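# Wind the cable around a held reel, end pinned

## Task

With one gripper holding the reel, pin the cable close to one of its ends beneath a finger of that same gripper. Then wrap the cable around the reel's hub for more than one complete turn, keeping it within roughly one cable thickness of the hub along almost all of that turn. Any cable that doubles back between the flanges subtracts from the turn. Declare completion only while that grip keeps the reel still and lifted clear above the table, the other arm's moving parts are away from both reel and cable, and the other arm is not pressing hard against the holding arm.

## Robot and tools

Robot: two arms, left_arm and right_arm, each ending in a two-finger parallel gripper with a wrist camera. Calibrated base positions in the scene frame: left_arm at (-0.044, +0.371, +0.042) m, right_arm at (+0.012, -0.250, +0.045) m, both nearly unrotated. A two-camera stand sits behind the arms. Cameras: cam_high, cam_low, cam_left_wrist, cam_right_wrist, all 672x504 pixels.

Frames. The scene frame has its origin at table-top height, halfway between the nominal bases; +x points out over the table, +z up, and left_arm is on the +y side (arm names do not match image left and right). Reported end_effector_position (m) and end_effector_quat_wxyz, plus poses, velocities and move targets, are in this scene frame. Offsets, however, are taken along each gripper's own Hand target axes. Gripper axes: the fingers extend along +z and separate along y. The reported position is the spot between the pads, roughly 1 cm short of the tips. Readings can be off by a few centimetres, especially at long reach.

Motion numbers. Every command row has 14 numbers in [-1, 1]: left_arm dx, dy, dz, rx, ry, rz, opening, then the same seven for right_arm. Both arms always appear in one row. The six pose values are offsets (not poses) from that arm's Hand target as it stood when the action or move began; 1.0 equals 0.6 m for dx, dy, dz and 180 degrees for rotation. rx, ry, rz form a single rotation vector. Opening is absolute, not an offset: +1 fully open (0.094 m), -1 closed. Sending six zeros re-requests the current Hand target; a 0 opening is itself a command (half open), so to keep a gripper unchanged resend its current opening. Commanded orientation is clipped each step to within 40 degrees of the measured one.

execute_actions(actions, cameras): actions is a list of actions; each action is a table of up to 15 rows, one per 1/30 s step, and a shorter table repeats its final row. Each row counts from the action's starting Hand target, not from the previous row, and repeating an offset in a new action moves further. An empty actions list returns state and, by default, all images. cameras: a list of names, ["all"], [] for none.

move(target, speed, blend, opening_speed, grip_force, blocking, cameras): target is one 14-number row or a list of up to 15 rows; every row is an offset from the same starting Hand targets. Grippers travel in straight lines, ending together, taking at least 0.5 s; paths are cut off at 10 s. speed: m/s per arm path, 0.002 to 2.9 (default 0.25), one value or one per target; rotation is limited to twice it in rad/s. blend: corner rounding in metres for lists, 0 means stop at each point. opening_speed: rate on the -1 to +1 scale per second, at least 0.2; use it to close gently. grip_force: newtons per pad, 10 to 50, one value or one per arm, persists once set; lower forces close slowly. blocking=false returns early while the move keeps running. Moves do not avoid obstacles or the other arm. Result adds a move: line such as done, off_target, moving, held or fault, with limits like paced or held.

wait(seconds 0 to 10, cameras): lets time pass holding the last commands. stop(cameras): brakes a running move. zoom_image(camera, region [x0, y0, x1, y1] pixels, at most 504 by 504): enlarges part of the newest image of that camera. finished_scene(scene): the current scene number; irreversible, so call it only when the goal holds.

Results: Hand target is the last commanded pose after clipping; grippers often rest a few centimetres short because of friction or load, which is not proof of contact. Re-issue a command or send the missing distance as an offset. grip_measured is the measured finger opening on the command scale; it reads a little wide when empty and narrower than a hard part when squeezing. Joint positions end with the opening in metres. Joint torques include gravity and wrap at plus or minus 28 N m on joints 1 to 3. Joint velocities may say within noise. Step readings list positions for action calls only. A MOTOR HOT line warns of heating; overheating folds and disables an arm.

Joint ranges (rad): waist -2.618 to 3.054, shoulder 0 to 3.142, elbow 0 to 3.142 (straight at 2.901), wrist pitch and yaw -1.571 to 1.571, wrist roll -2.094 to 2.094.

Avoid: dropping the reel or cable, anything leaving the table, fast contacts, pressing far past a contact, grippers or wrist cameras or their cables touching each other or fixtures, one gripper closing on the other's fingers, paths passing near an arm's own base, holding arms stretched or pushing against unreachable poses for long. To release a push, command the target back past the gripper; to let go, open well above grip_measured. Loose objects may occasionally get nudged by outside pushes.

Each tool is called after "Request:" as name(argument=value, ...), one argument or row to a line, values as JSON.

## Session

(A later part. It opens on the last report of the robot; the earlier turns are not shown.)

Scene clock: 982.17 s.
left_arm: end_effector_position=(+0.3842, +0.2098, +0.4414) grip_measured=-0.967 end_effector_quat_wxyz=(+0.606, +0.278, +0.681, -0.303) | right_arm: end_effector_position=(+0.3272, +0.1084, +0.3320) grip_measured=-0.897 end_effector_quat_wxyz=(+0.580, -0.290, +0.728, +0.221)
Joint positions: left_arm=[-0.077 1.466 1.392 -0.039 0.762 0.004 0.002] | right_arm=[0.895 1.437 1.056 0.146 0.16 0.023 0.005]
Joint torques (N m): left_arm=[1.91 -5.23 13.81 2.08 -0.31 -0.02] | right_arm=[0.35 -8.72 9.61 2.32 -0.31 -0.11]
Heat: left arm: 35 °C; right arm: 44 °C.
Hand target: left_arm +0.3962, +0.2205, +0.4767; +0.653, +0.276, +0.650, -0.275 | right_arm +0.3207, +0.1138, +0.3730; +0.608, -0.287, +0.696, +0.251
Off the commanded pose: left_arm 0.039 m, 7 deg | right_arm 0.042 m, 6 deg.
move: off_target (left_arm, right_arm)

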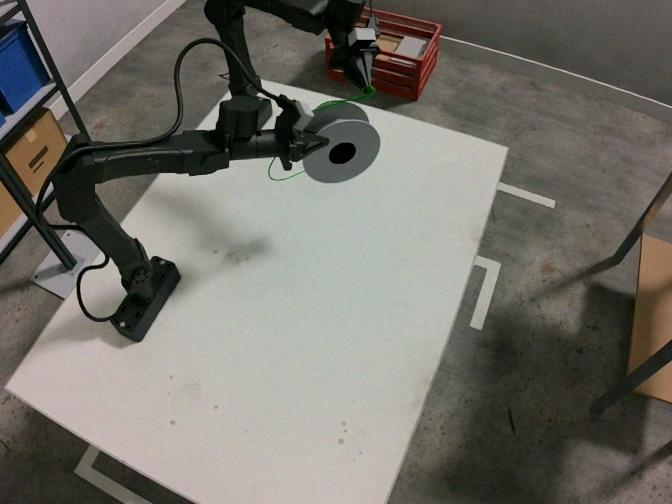

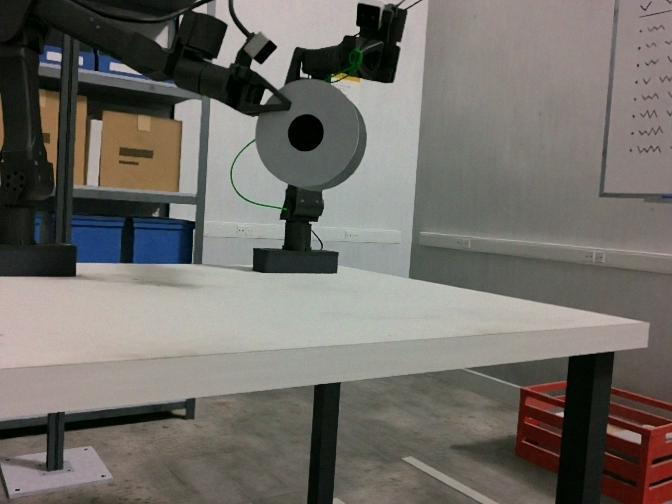

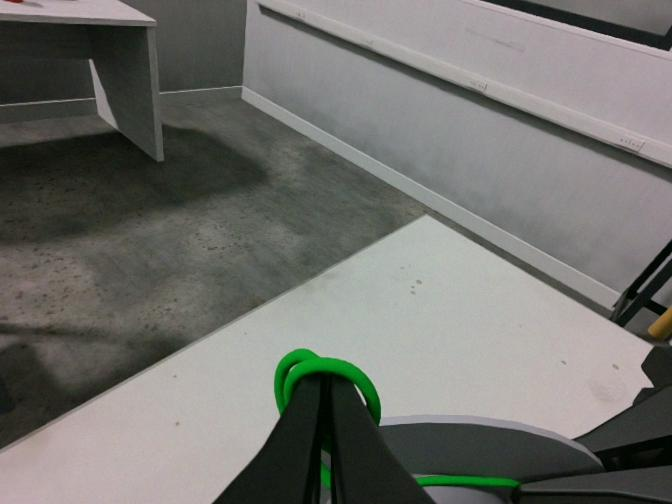

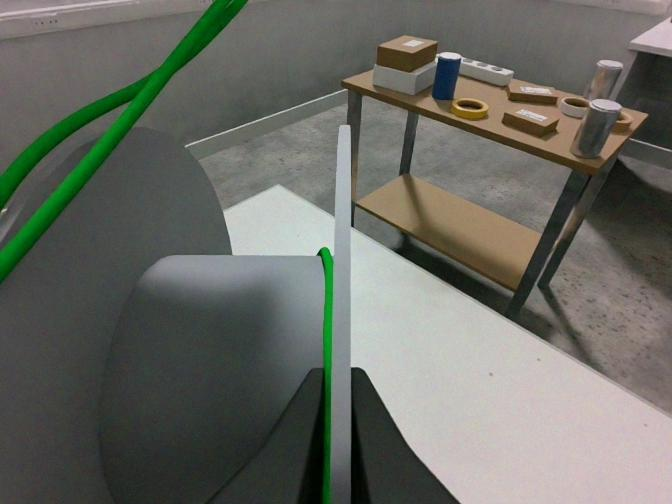

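Request:
move(
  target=[
    [0,0,0.02,0,0,0,-1, 0,0,0,0,0,0,-1],
    [0,-0.3,-0.17,0,0,0,-1, 0,0,0,0,0,0,-1],
    [0.5,-0.28,-0.17,0,0,0,-1, 0,0,0,0,0,0,-1],
  ],
  speed=0.12,
  blend=[0.02,0.03,0],
  cameras=["cam_low","cam_high","cam_right_wrist","cam_left_wrist"],
)

Scene clock: 1002.87 s.
left_arm: end_effector_position=(+0.2093, +0.1758, +0.1746) grip_measured=-0.967 end_effector_quat_wxyz=(+0.623, +0.286, +0.675, -0.271) | right_arm: end_effector_position=(+0.3238, +0.1092, +0.3243) grip_measured=-0.897 end_effector_quat_wxyz=(+0.567, -0.301, +0.734, +0.220)
Joint positions: left_arm=[-0.46 1.321 0.006 1.235 0.341 0.018 0.002] | right_arm=[0.895 1.437 1.056 0.115 0.142 0.02 0.005]
Joint torques (N m): left_arm=[0.61 -1.84 4.51 1.78 0.12 0.07] | right_arm=[0.43 -9.03 9.37 2.64 -0.1 -0.06]
Heat: left arm: 38 °C; right arm: 44 °C.
Hand target: left_arm +0.2059, +0.1769, +0.1758; +0.652, +0.276, +0.650, -0.275 | right_arm +0.3207, +0.1138, +0.3731; +0.608, -0.288, +0.696, +0.251
Off the commanded pose: left_arm 0.004 m, 5 deg | right_arm 0.049 m, 7 deg.
joint sent to its limit (left arm) — joint 3 (elbow), lower limit, where the elbow is as bent as it goes. The joint targets are off in orientation, not in position.
move: off_target (left_arm, right_arm); blend cut to 0.0078 m at target 1

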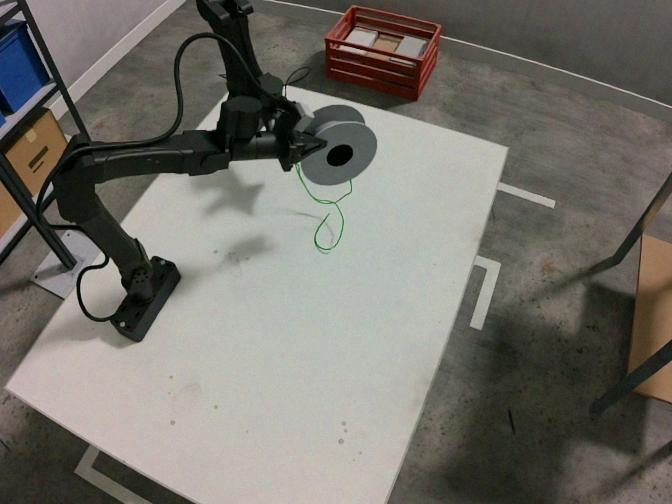

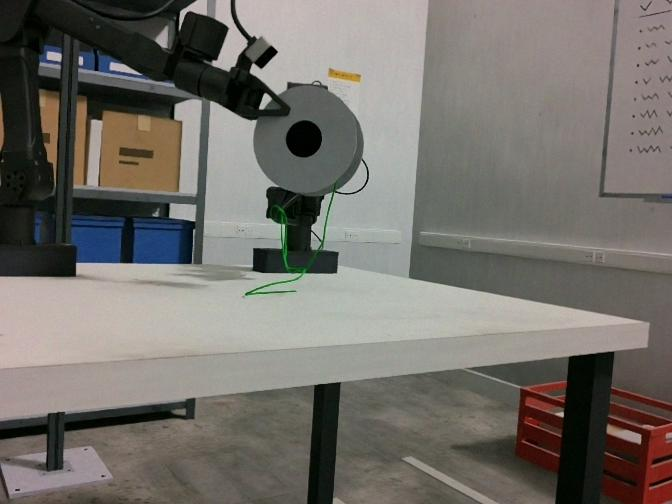

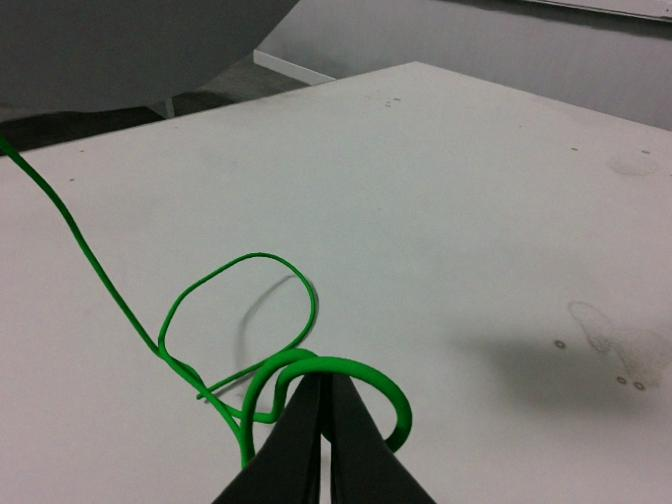

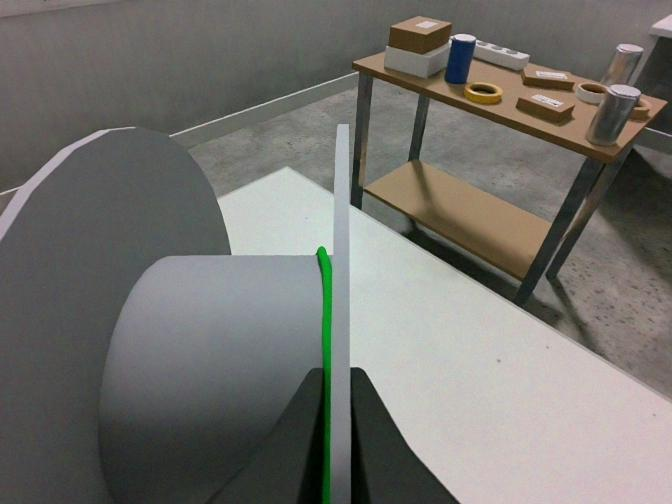

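Request:
move(
  target=[
    [0.03,0,0.02,0,0,0,-1, 0,0,0,0,0,0,-1],
    [0.03,-0.17,0.155,0,0,0,-1, 0,0,0,0,0,0,-1],
  ],
  speed=0.1,
  blend=[0.01,0],
  cameras=["cam_low","cam_high","cam_right_wrist","cam_left_wrist"],
)

Scene clock: 1011.97 s.
left_arm: end_effector_position=(+0.1941, +0.0427, +0.1492) grip_measured=-0.967 end_effector_quat_wxyz=(+0.632, +0.293, +0.666, -0.265) | right_arm: end_effector_position=(+0.3238, +0.1092, +0.3243) grip_measured=-0.897 end_effector_quat_wxyz=(+0.567, -0.301, +0.734, +0.220)
Joint positions: left_arm=[-1.04 1.891 0.3 1.53 -0.237 0.003 0.002] | right_arm=[0.895 1.437 1.056 0.115 0.142 0.02 0.005]
Joint torques (N m): left_arm=[-0.36 -4.75 5.65 1.79 -0.29 -0.05] | right_arm=[0.51 -9.01 9.22 2.64 -0.11 -0.08]
Heat: left arm: 38 °C; right arm: 44 °C.
Hand target: left_arm +0.1975, +0.0391, +0.1577; +0.653, +0.276, +0.650, -0.275 | right_arm +0.3207, +0.1138, +0.3731; +0.608, -0.288, +0.696, +0.251
Off the commanded pose: left_arm 0.010 m, 4 deg | right_arm 0.049 m, 7 deg.
joint sent to its limit (left arm) — joint 4 (wrist pitch), upper limit. The joint targets still meet the commanded pose.
move: off_target (left_arm, right_arm)

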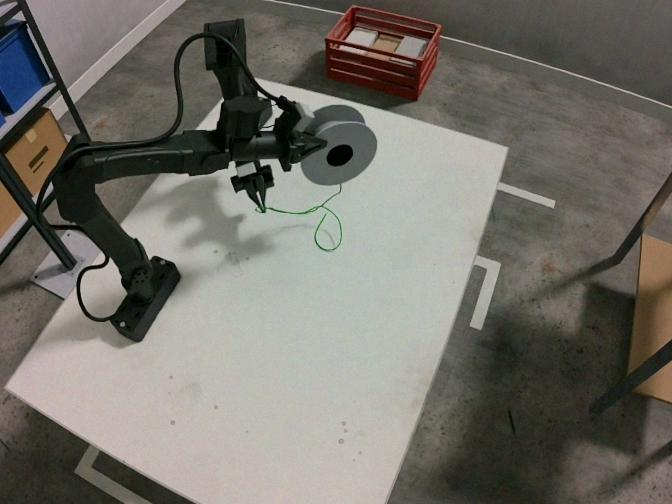

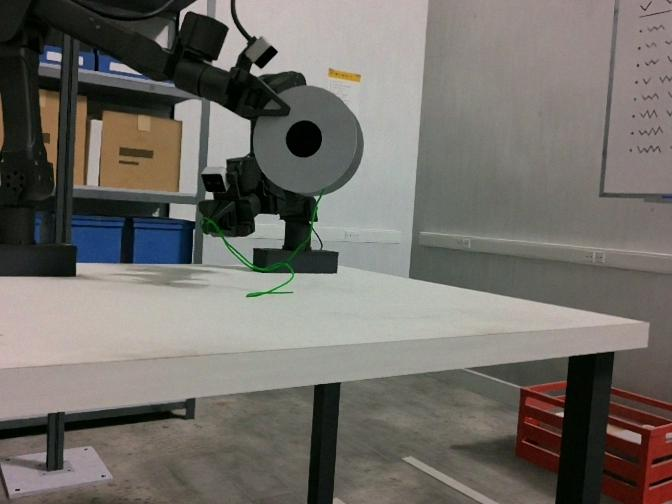

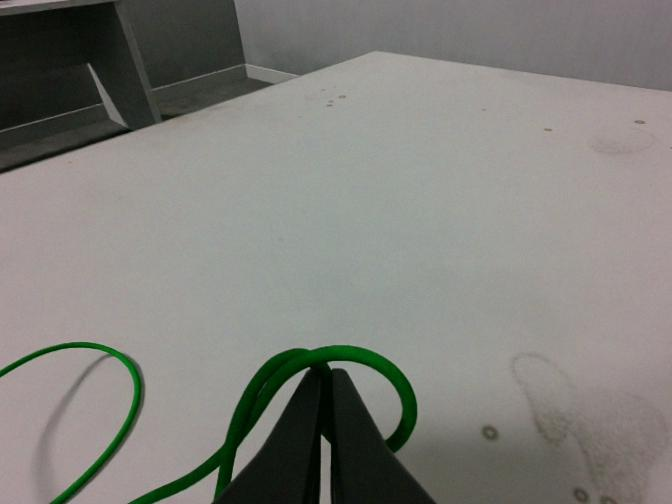

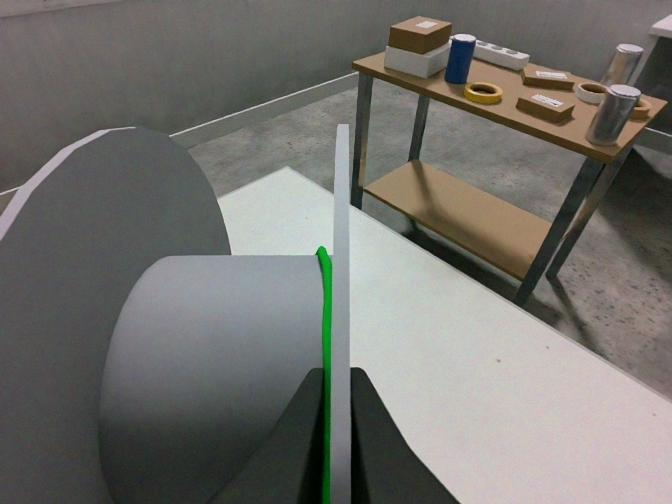

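Request:
move(
  target=[
    [0,0.08,-0.065,0,0,0,-1, 0,0,0,0,0,0,-1],
    [-0.25,0.08,-0.065,0,0,0,-1, 0,0,0,0,0,0,-1],
  ],
  speed=0.1,
  blend=[0.01,0],
  cameras=["cam_low","cam_high","cam_right_wrist","cam_left_wrist"],
)

Scene clock: 1022.53 s.
left_arm: end_effector_position=(+0.2033, +0.1021, +0.2865) grip_measured=-0.967 end_effector_quat_wxyz=(+0.639, +0.281, +0.664, -0.266) | right_arm: end_effector_position=(+0.3238, +0.1092, +0.3243) grip_measured=-0.897 end_effector_quat_wxyz=(+0.567, -0.301, +0.734, +0.220)
Joint positions: left_arm=[-0.853 1.002 0.415 0.547 -0.067 0.003 0.002] | right_arm=[0.895 1.437 1.056 0.115 0.142 0.02 0.005]
Joint torques (N m): left_arm=[0.4 -3.17 12.14 1.44 0.06 -0.01] | right_arm=[0.61 -8.99 9.18 2.64 -0.1 -0.04]
Heat: left arm: 38 °C; right arm: 45 °C.
Hand target: left_arm +0.2042, +0.1004, +0.3077; +0.652, +0.276, +0.650, -0.275 | right_arm +0.3207, +0.1138, +0.3731; +0.608, -0.288, +0.696, +0.251
Off the commanded pose: left_arm 0.021 m, 2 deg | right_arm 0.049 m, 7 deg.
move: off_target (left_arm, right_arm)

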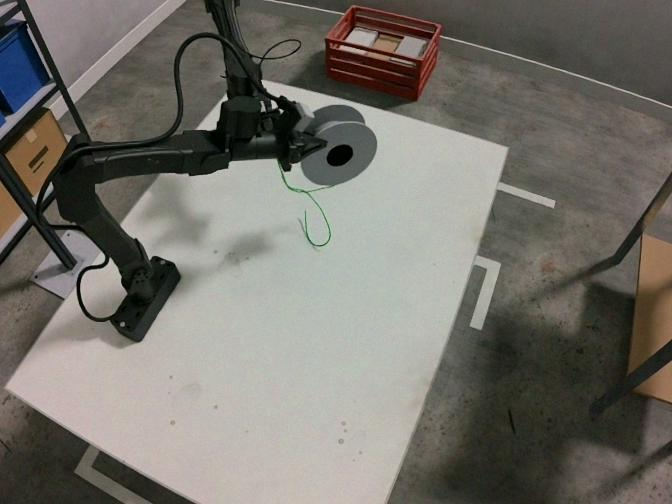

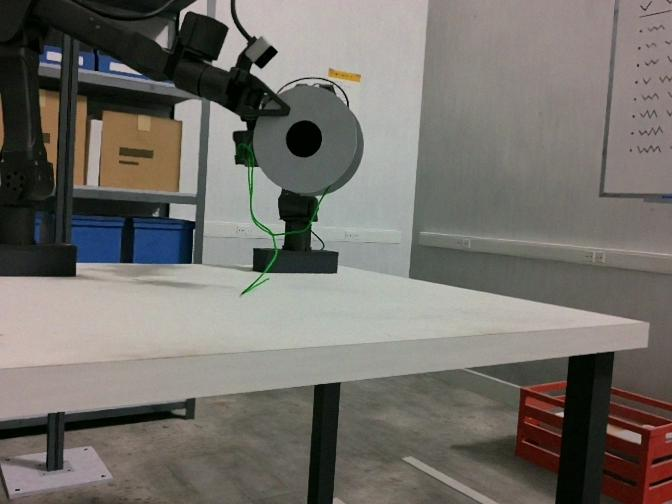

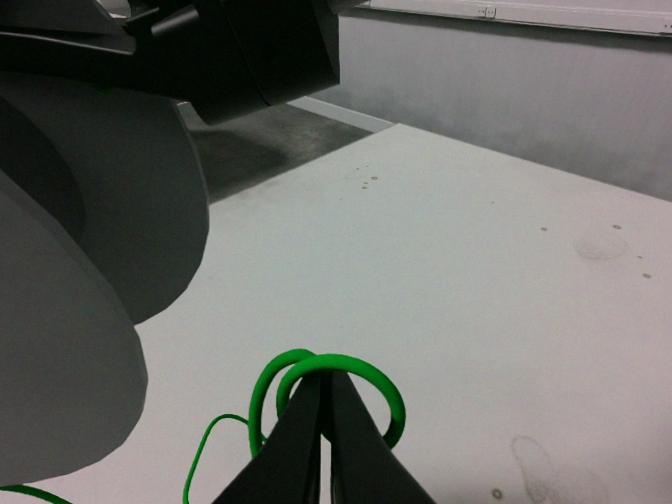

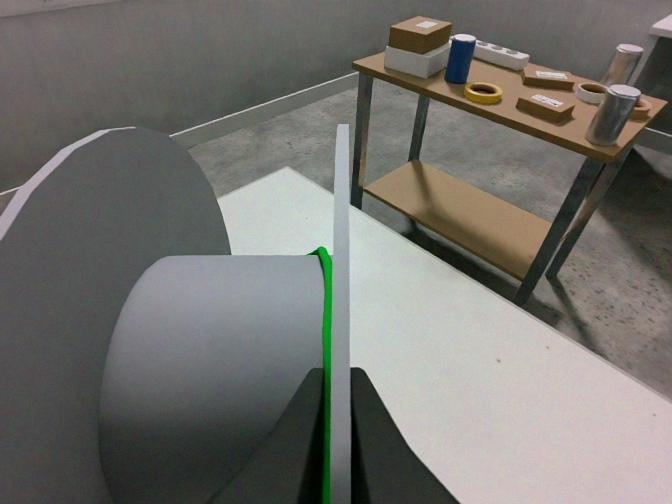

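Request:
move(
  target=[-0.18,0.03,0,0,0,0,-1, 0,0,0,0,0,0,-1],
  speed=0.1,
  cameras=["cam_low","cam_left_wrist","cam_right_wrist"],
)

Scene clock: 1027.87 s.
left_arm: end_effector_position=(+0.2172, +0.1125, +0.3980) grip_measured=-0.967 end_effector_quat_wxyz=(+0.643, +0.278, +0.662, -0.268) | right_arm: end_effector_position=(+0.3238, +0.1092, +0.3243) grip_measured=-0.897 end_effector_quat_wxyz=(+0.567, -0.301, +0.734, +0.220)
Joint positions: left_arm=[-0.761 0.951 0.832 0.088 0.023 0.003 0.002] | right_arm=[0.895 1.437 1.056 0.115 0.142 0.02 0.005]
Joint torques (N m): left_arm=[0.61 -1.88 12.6 1.5 0.1 0] | right_arm=[0.39 -9.01 9.37 2.64 -0.14 -0.05]
Heat: left arm: 37 °C; right arm: 45 °C.
Hand target: left_arm +0.2166, +0.1129, +0.4158; +0.653, +0.276, +0.650, -0.275 | right_arm +0.3207, +0.1138, +0.3731; +0.608, -0.288, +0.696, +0.251
Off the commanded pose: left_arm 0.018 m, 2 deg | right_arm 0.049 m, 7 deg.
move: off_target (left_arm, right_arm)
Images, in order (width x height): cam_low 672x504, cam_left_wrist 672x504, cam_right_wrist 672x504.

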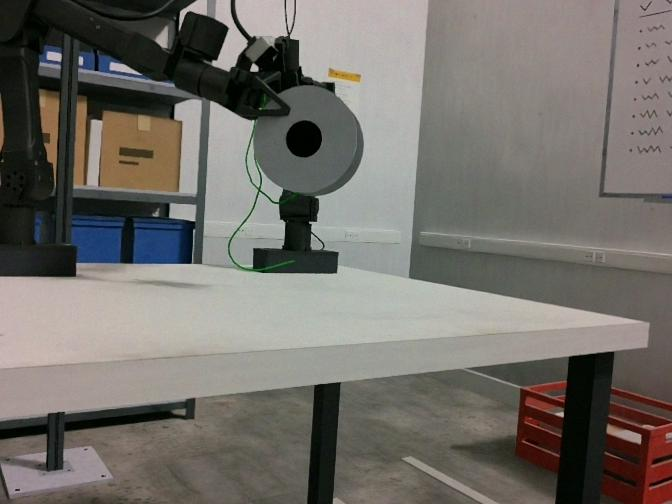

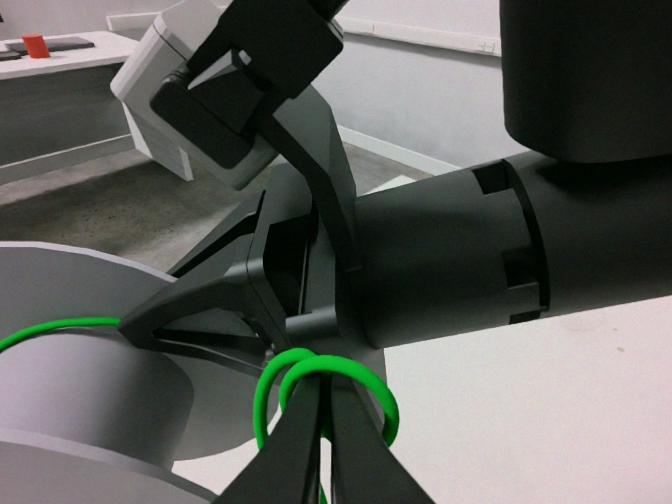

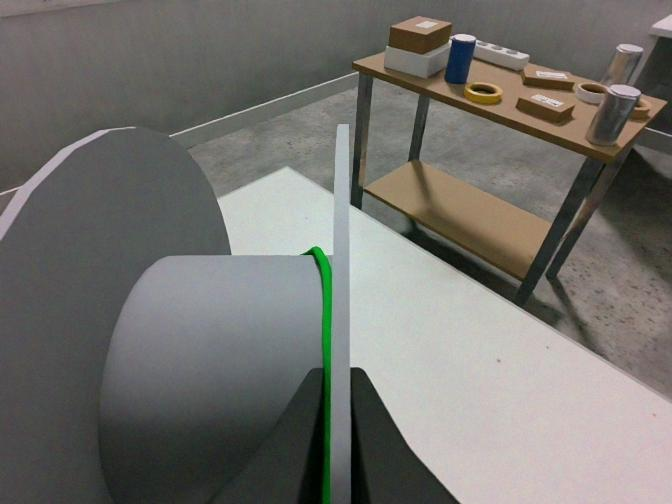

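Request:
move(
  target=[-0.15,0.03,0.0,0,0,0,-1, 0,0,0,0,0,0,-1],
  speed=0.1,
  cameras=["cam_low","cam_left_wrist","cam_right_wrist","cam_high"],
)

Request:
zoom_image(
  camera="cam_high",
  region=[200, 20, 440, 240],
)

Request:
zoom_image(
  camera="cam_low",
  region=[180, 20, 420, 240],
)

Scene clock: 1033.20 s.
left_arm: end_effector_position=(+0.2322, +0.1233, +0.4893) grip_measured=-0.967 end_effector_quat_wxyz=(+0.643, +0.277, +0.662, -0.269) | right_arm: end_effector_position=(+0.3238, +0.1092, +0.3243) grip_measured=-0.897 end_effector_quat_wxyz=(+0.567, -0.301, +0.734, +0.220)
Joint positions: left_arm=[-0.667 1.065 1.256 -0.22 0.116 0.003 0.002] | right_arm=[0.895 1.437 1.056 0.115 0.142 0.02 0.005]
Joint torques (N m): left_arm=[0.62 -2.35 11.99 1.5 0.08 0] | right_arm=[0.31 -8.91 9.28 2.65 -0.11 -0.07]
Heat: left arm: 37 °C; right arm: 45 °C.
Hand target: left_arm +0.2292, +0.1254, +0.5060; +0.653, +0.276, +0.650, -0.275 | right_arm +0.3207, +0.1138, +0.3731; +0.608, -0.288, +0.696, +0.251
Off the commanded pose: left_arm 0.017 m, 2 deg | right_arm 0.049 m, 7 deg.
move: off_target (left_arm, right_arm)

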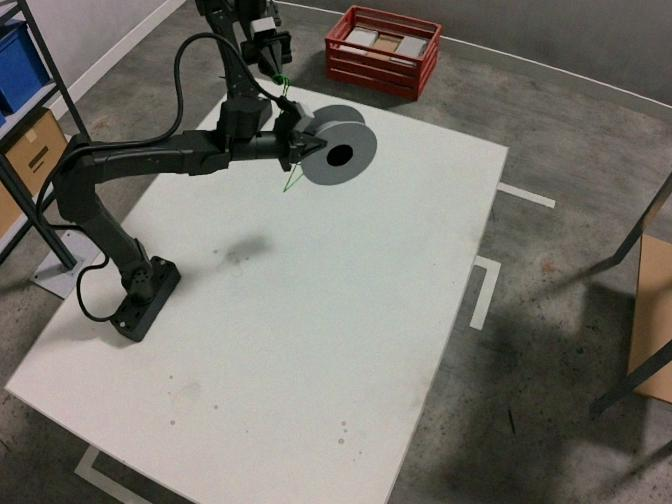

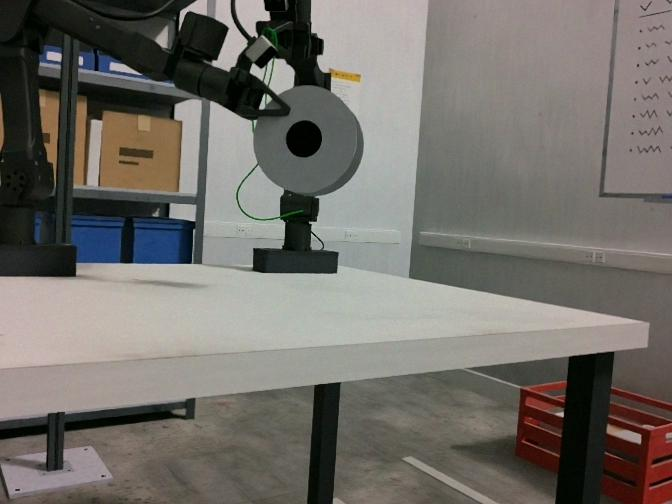

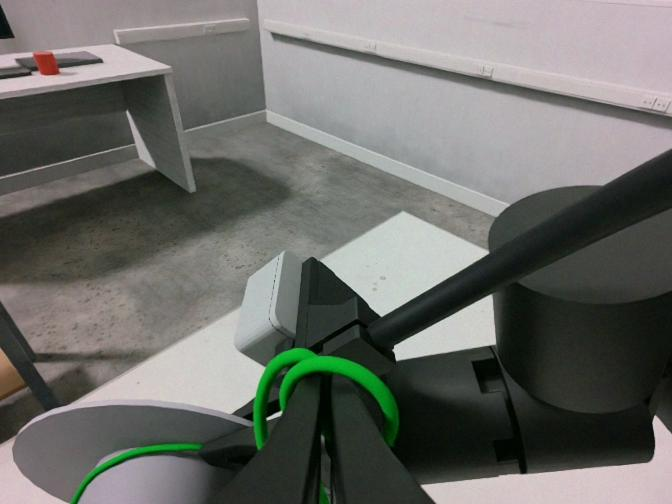

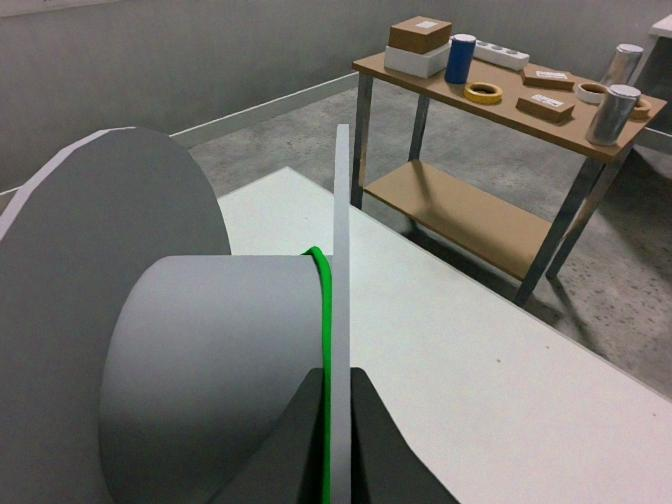

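Scaled by 2.100 from the camera's 672x504 image, which has a finer 960x720 frame.

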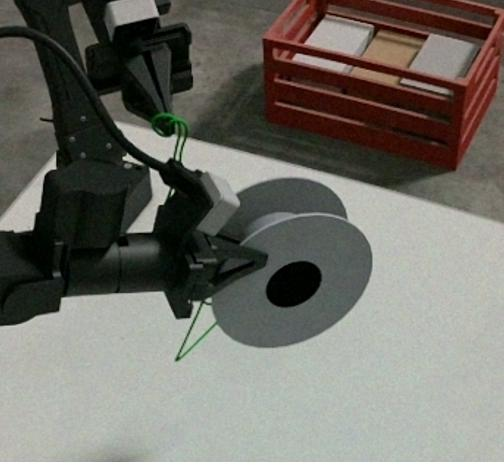

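Scaled by 2.100 from the camera's 672x504 image, which has a finer 960x720 frame.

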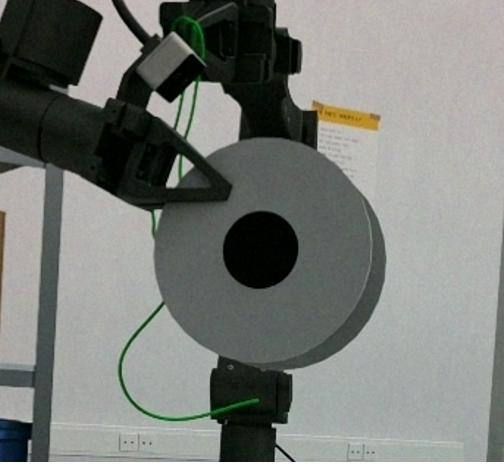

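Request:
move(
  target=[
    [0,-0.03,-0.03,0,0,0,-1, 0,0,0,0,0,0,-1],
    [0.5,-0.09,-0.03,0,0,0,-1, 0,0,0,0,0,0,-1],
  ],
  speed=0.12,
  blend=[0.01,0],
  cameras=["cam_left_wrist"],
)

Scene clock: 1046.83 s.
left_arm: end_effector_position=(+0.1808, +0.0986, +0.2048) grip_measured=-0.967 end_effector_quat_wxyz=(+0.647, +0.281, +0.653, -0.274) | right_arm: end_effector_position=(+0.3238, +0.1092, +0.3243) grip_measured=-0.897 end_effector_quat_wxyz=(+0.567, -0.301, +0.734, +0.220)
Joint positions: left_arm=[-0.953 1.36 0.131 1.217 -0.156 0.003 0.002] | right_arm=[0.895 1.437 1.056 0.115 0.142 0.02 0.005]
Joint torques (N m): left_arm=[-0.58 -2.51 4.71 1.82 -0.19 0.02] | right_arm=[0.44 -9.01 9.28 2.64 -0.13 -0.08]
Heat: left arm: 37 °C; right arm: 45 °C.
Hand target: left_arm +0.1791, +0.1009, +0.2056; +0.652, +0.276, +0.650, -0.275 | right_arm +0.3207, +0.1138, +0.3731; +0.608, -0.287, +0.696, +0.251
Off the commanded pose: left_arm 0.003 m, 1 deg | right_arm 0.049 m, 7 deg.
move: off_target (right_arm)
Images, in order (width x height): cam_left_wrist 672x504.

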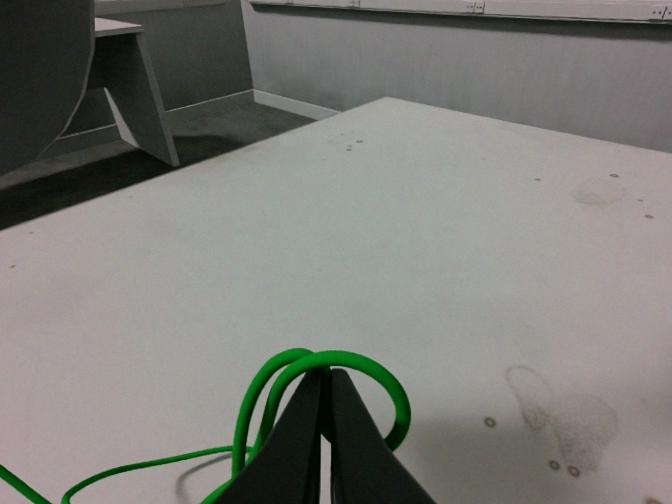

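Request:
move(
  target=[
    [0.2,0,0,0,0,0,-1, 0,0,0,0,0,0,-1],
    [0.215,-0.065,0.12,0,0,0,-1, 0,0,0,0,0,0,-1],
  ],
  speed=0.1,
  blend=[0.01,0],
  cameras=["cam_low","cam_left_wrist","cam_right_wrist","cam_high"],
)

Request:
zoom_image(
  camera="cam_low",
  region=[160, 70, 400, 320],
)

Scene clock: 1054.87 s.
left_arm: end_effector_position=(+0.2000, +0.0252, +0.0731) grip_measured=-0.967 end_effector_quat_wxyz=(+0.583, +0.307, +0.715, -0.234) | right_arm: end_effector_position=(+0.3238, +0.1092, +0.3242) grip_measured=-0.897 end_effector_quat_wxyz=(+0.567, -0.301, +0.734, +0.220)
Joint positions: left_arm=[-1.067 2.168 0.413 1.534 -0.282 -0.04 0.002] | right_arm=[0.895 1.437 1.056 0.114 0.142 0.02 0.005]
Joint torques (N m): left_arm=[-0.55 -5.81 4.04 1.76 -0.24 -0.1] | right_arm=[0.44 -9.01 9.43 2.66 -0.11 -0.06]
Heat: left arm: 38 °C; right arm: 45 °C.
Hand target: left_arm +0.2019, +0.0222, +0.0766; +0.653, +0.276, +0.650, -0.275 | right_arm +0.3207, +0.1138, +0.3731; +0.608, -0.287, +0.696, +0.251
Off the commanded pose: left_arm 0.005 m, 12 deg | right_arm 0.049 m, 7 deg.
joint sent to its limit (left arm) — joint 4 (wrist pitch), upper limit. The joint targets are off in orientation, not in position.
move: off_target (left_arm, right_arm)

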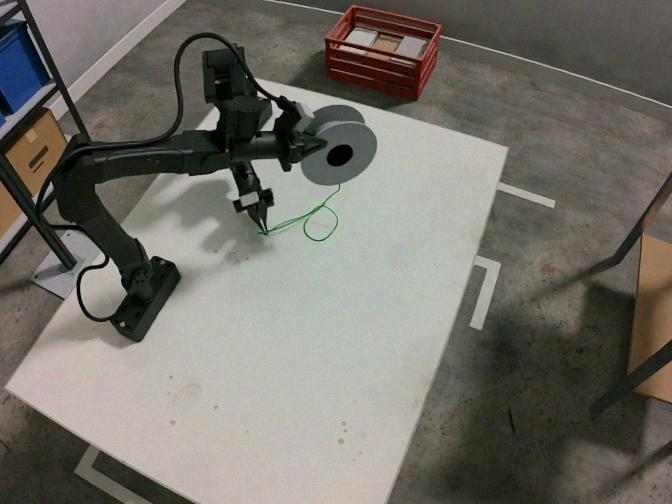

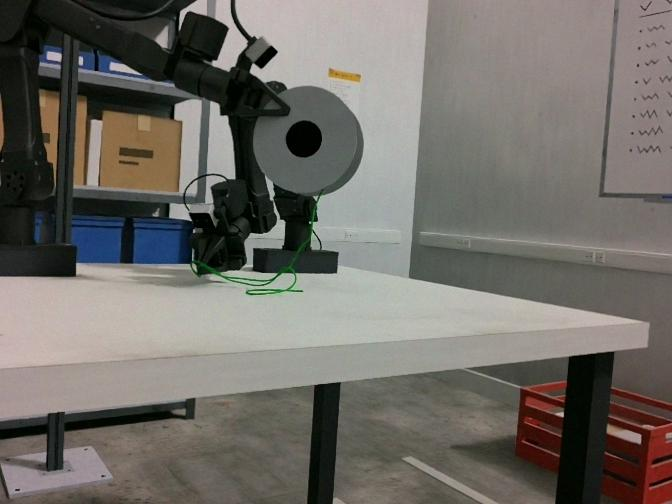

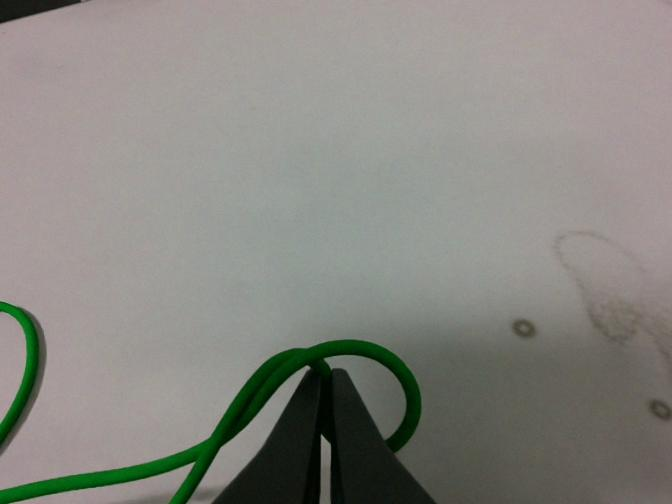

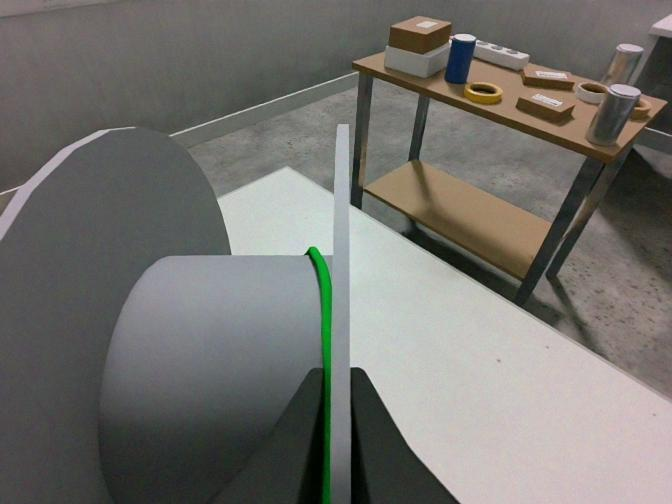

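Scaled by 2.016 from the camera's 672x504 image, which has a finer 960x720 frame.

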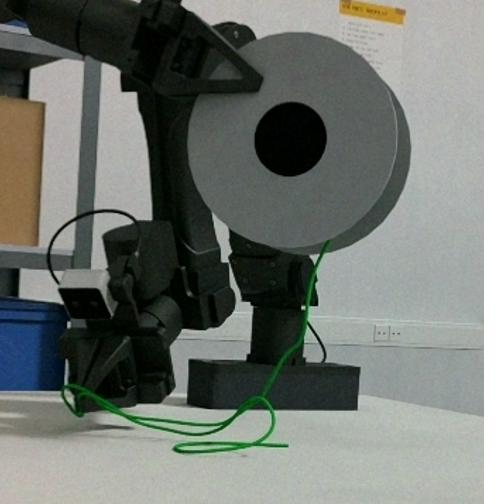

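Request:
move(
  target=[
    [0,-0.19,0,0,0,0,-1, 0,0,0,0,0,0,-1],
    [-0.2,-0.19,-0.03,0,0,0,-1, 0,0,0,0,0,0,-1],
  ],
  speed=0.1,
  cameras=["cam_low","cam_left_wrist","cam_right_wrist","cam_high"],
)

Request:
zoom_image(
  camera="cam_low",
  region=[100, 70, 400, 320],
)

Scene clock: 1066.07 s.
left_arm: end_effector_position=(+0.1078, -0.0489, +0.1919) grip_measured=-0.967 end_effector_quat_wxyz=(+0.650, +0.279, +0.650, -0.278) | right_arm: end_effector_position=(+0.3234, +0.1088, +0.3223) grip_measured=-0.897 end_effector_quat_wxyz=(+0.564, -0.303, +0.736, +0.219)
Joint positions: left_arm=[-1.469 1.869 0.564 1.304 -0.668 0.001 0.002] | right_arm=[0.895 1.437 1.056 0.106 0.142 0.02 0.005]
Joint torques (N m): left_arm=[-0.59 -8.4 4.37 1.32 -0.25 0.02] | right_arm=[0.47 -9.17 9.32 2.71 -0.11 -0.04]
Heat: left arm: 38 °C; right arm: 45 °C.
Hand target: left_arm +0.1070, -0.0444, +0.1960; +0.652, +0.276, +0.650, -0.274 | right_arm +0.3207, +0.1138, +0.3731; +0.608, -0.287, +0.696, +0.251
Off the commanded pose: left_arm 0.006 m, 1 deg | right_arm 0.051 m, 8 deg.
move: off_target (right_arm)

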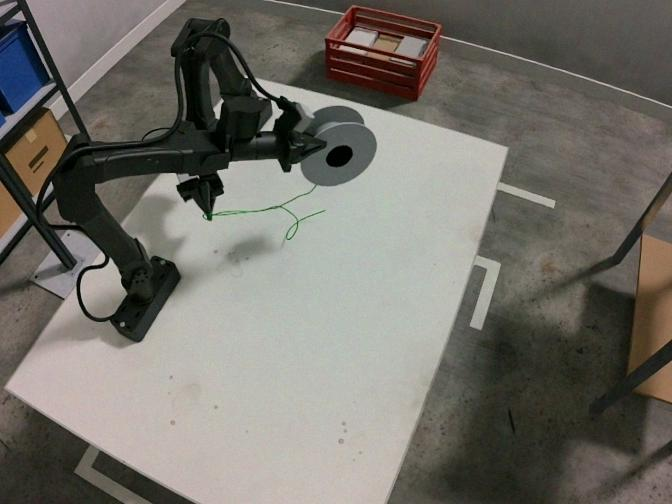

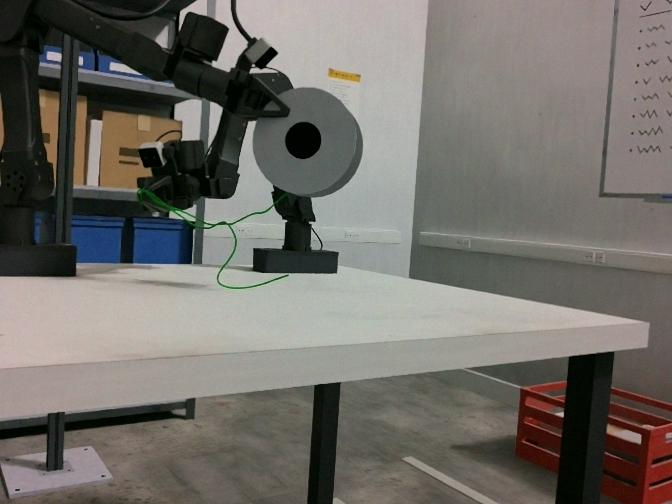

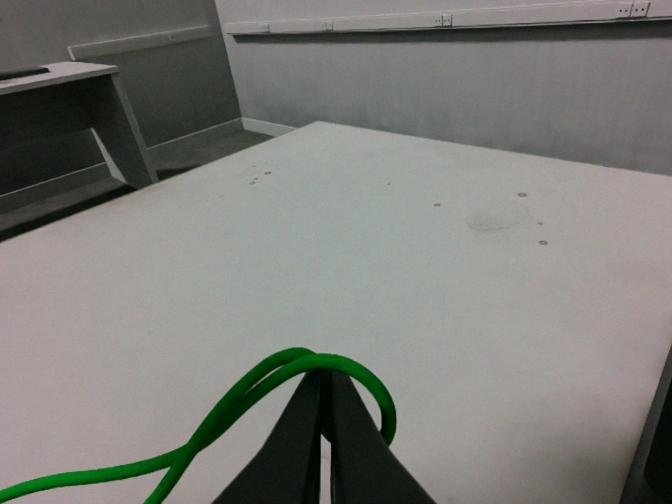

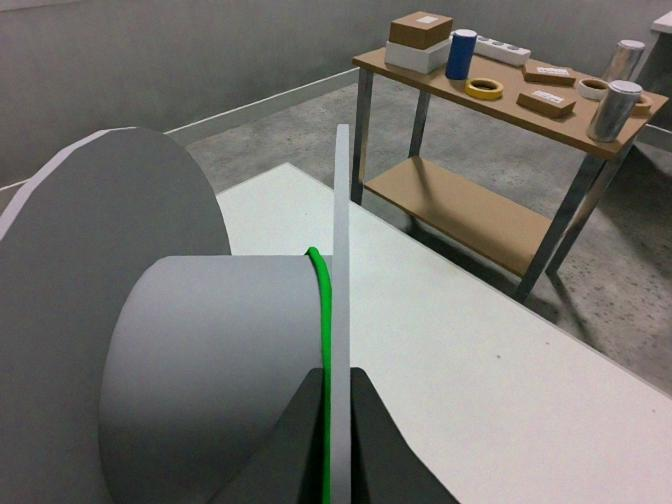

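Scaled by 1.680 from the camera's 672x504 image, which has a finer 960x720 frame.

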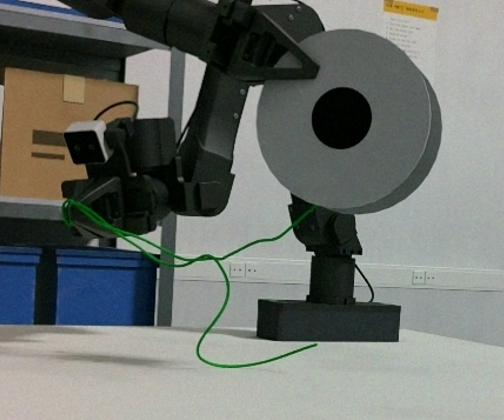

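Request:
move(
  target=[-0.1,0.06,-0.055,0,0,0,-1, 0,0,0,0,0,0,-1],
  speed=0.1,
  cameras=["cam_low","cam_left_wrist","cam_right_wrist","cam_high"],
)

Request:
zoom_image(
  camera="cam_low",
  region=[100, 70, 400, 320],
)

Scene clock: 1084.13 s.
left_arm: end_effector_position=(+0.1091, +0.0008, +0.2554) grip_measured=-0.967 end_effector_quat_wxyz=(+0.653, +0.276, +0.650, -0.274) | right_arm: end_effector_position=(+0.3234, +0.1088, +0.3223) grip_measured=-0.897 end_effector_quat_wxyz=(+0.564, -0.303, +0.736, +0.219)
Joint positions: left_arm=[-1.452 1.429 0.467 0.966 -0.663 0.006 0.002] | right_arm=[0.895 1.437 1.056 0.106 0.142 0.02 0.005]
Joint torques (N m): left_arm=[0.59 -5.75 6.13 1.36 0.01 0] | right_arm=[0.46 -9.17 9.18 2.73 -0.08 -0.05]
Heat: left arm: 36 °C; right arm: 43 °C.
Hand target: left_arm +0.1096, +0.0043, +0.2562; +0.653, +0.276, +0.650, -0.274 | right_arm +0.3207, +0.1138, +0.3731; +0.608, -0.287, +0.696, +0.251
Off the commanded pose: left_arm 0.004 m, 0 deg | right_arm 0.051 m, 8 deg.
move: off_target (right_arm)

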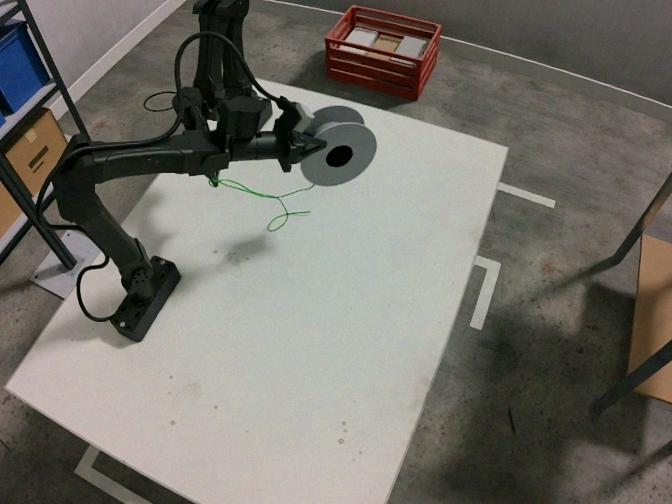

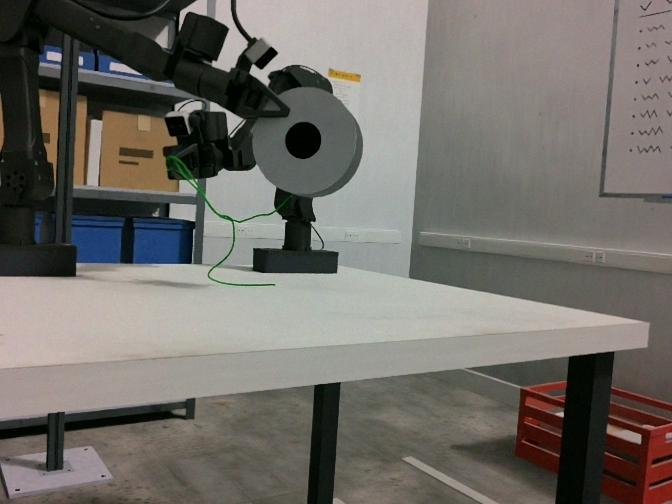

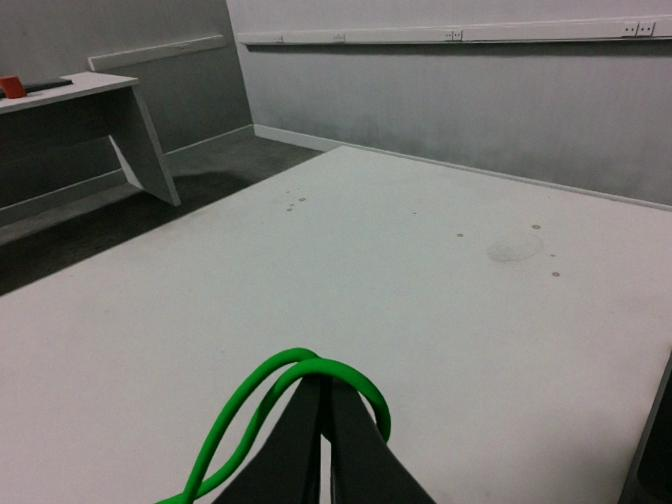

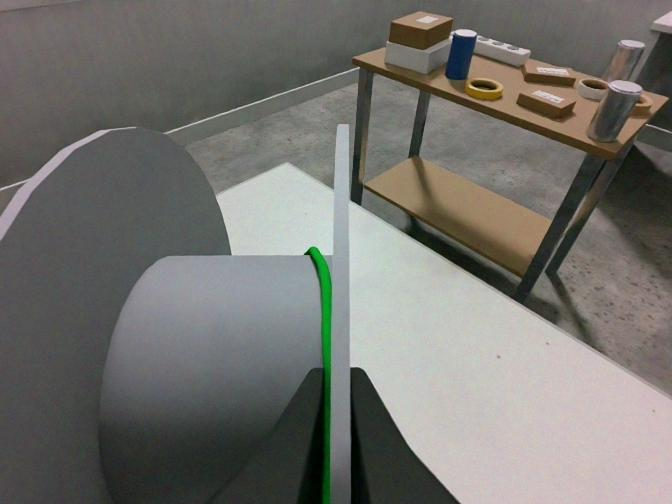

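Scaled by 1.680 from the camera's 672x504 image, which has a finer 960x720 frame.

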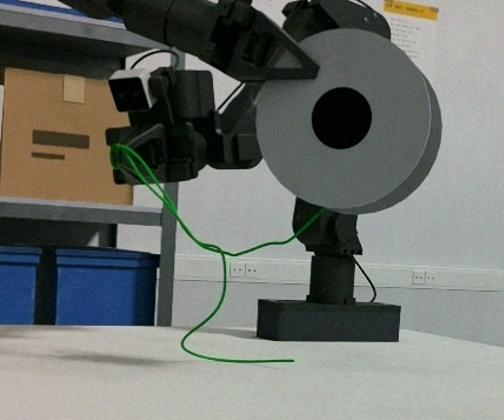

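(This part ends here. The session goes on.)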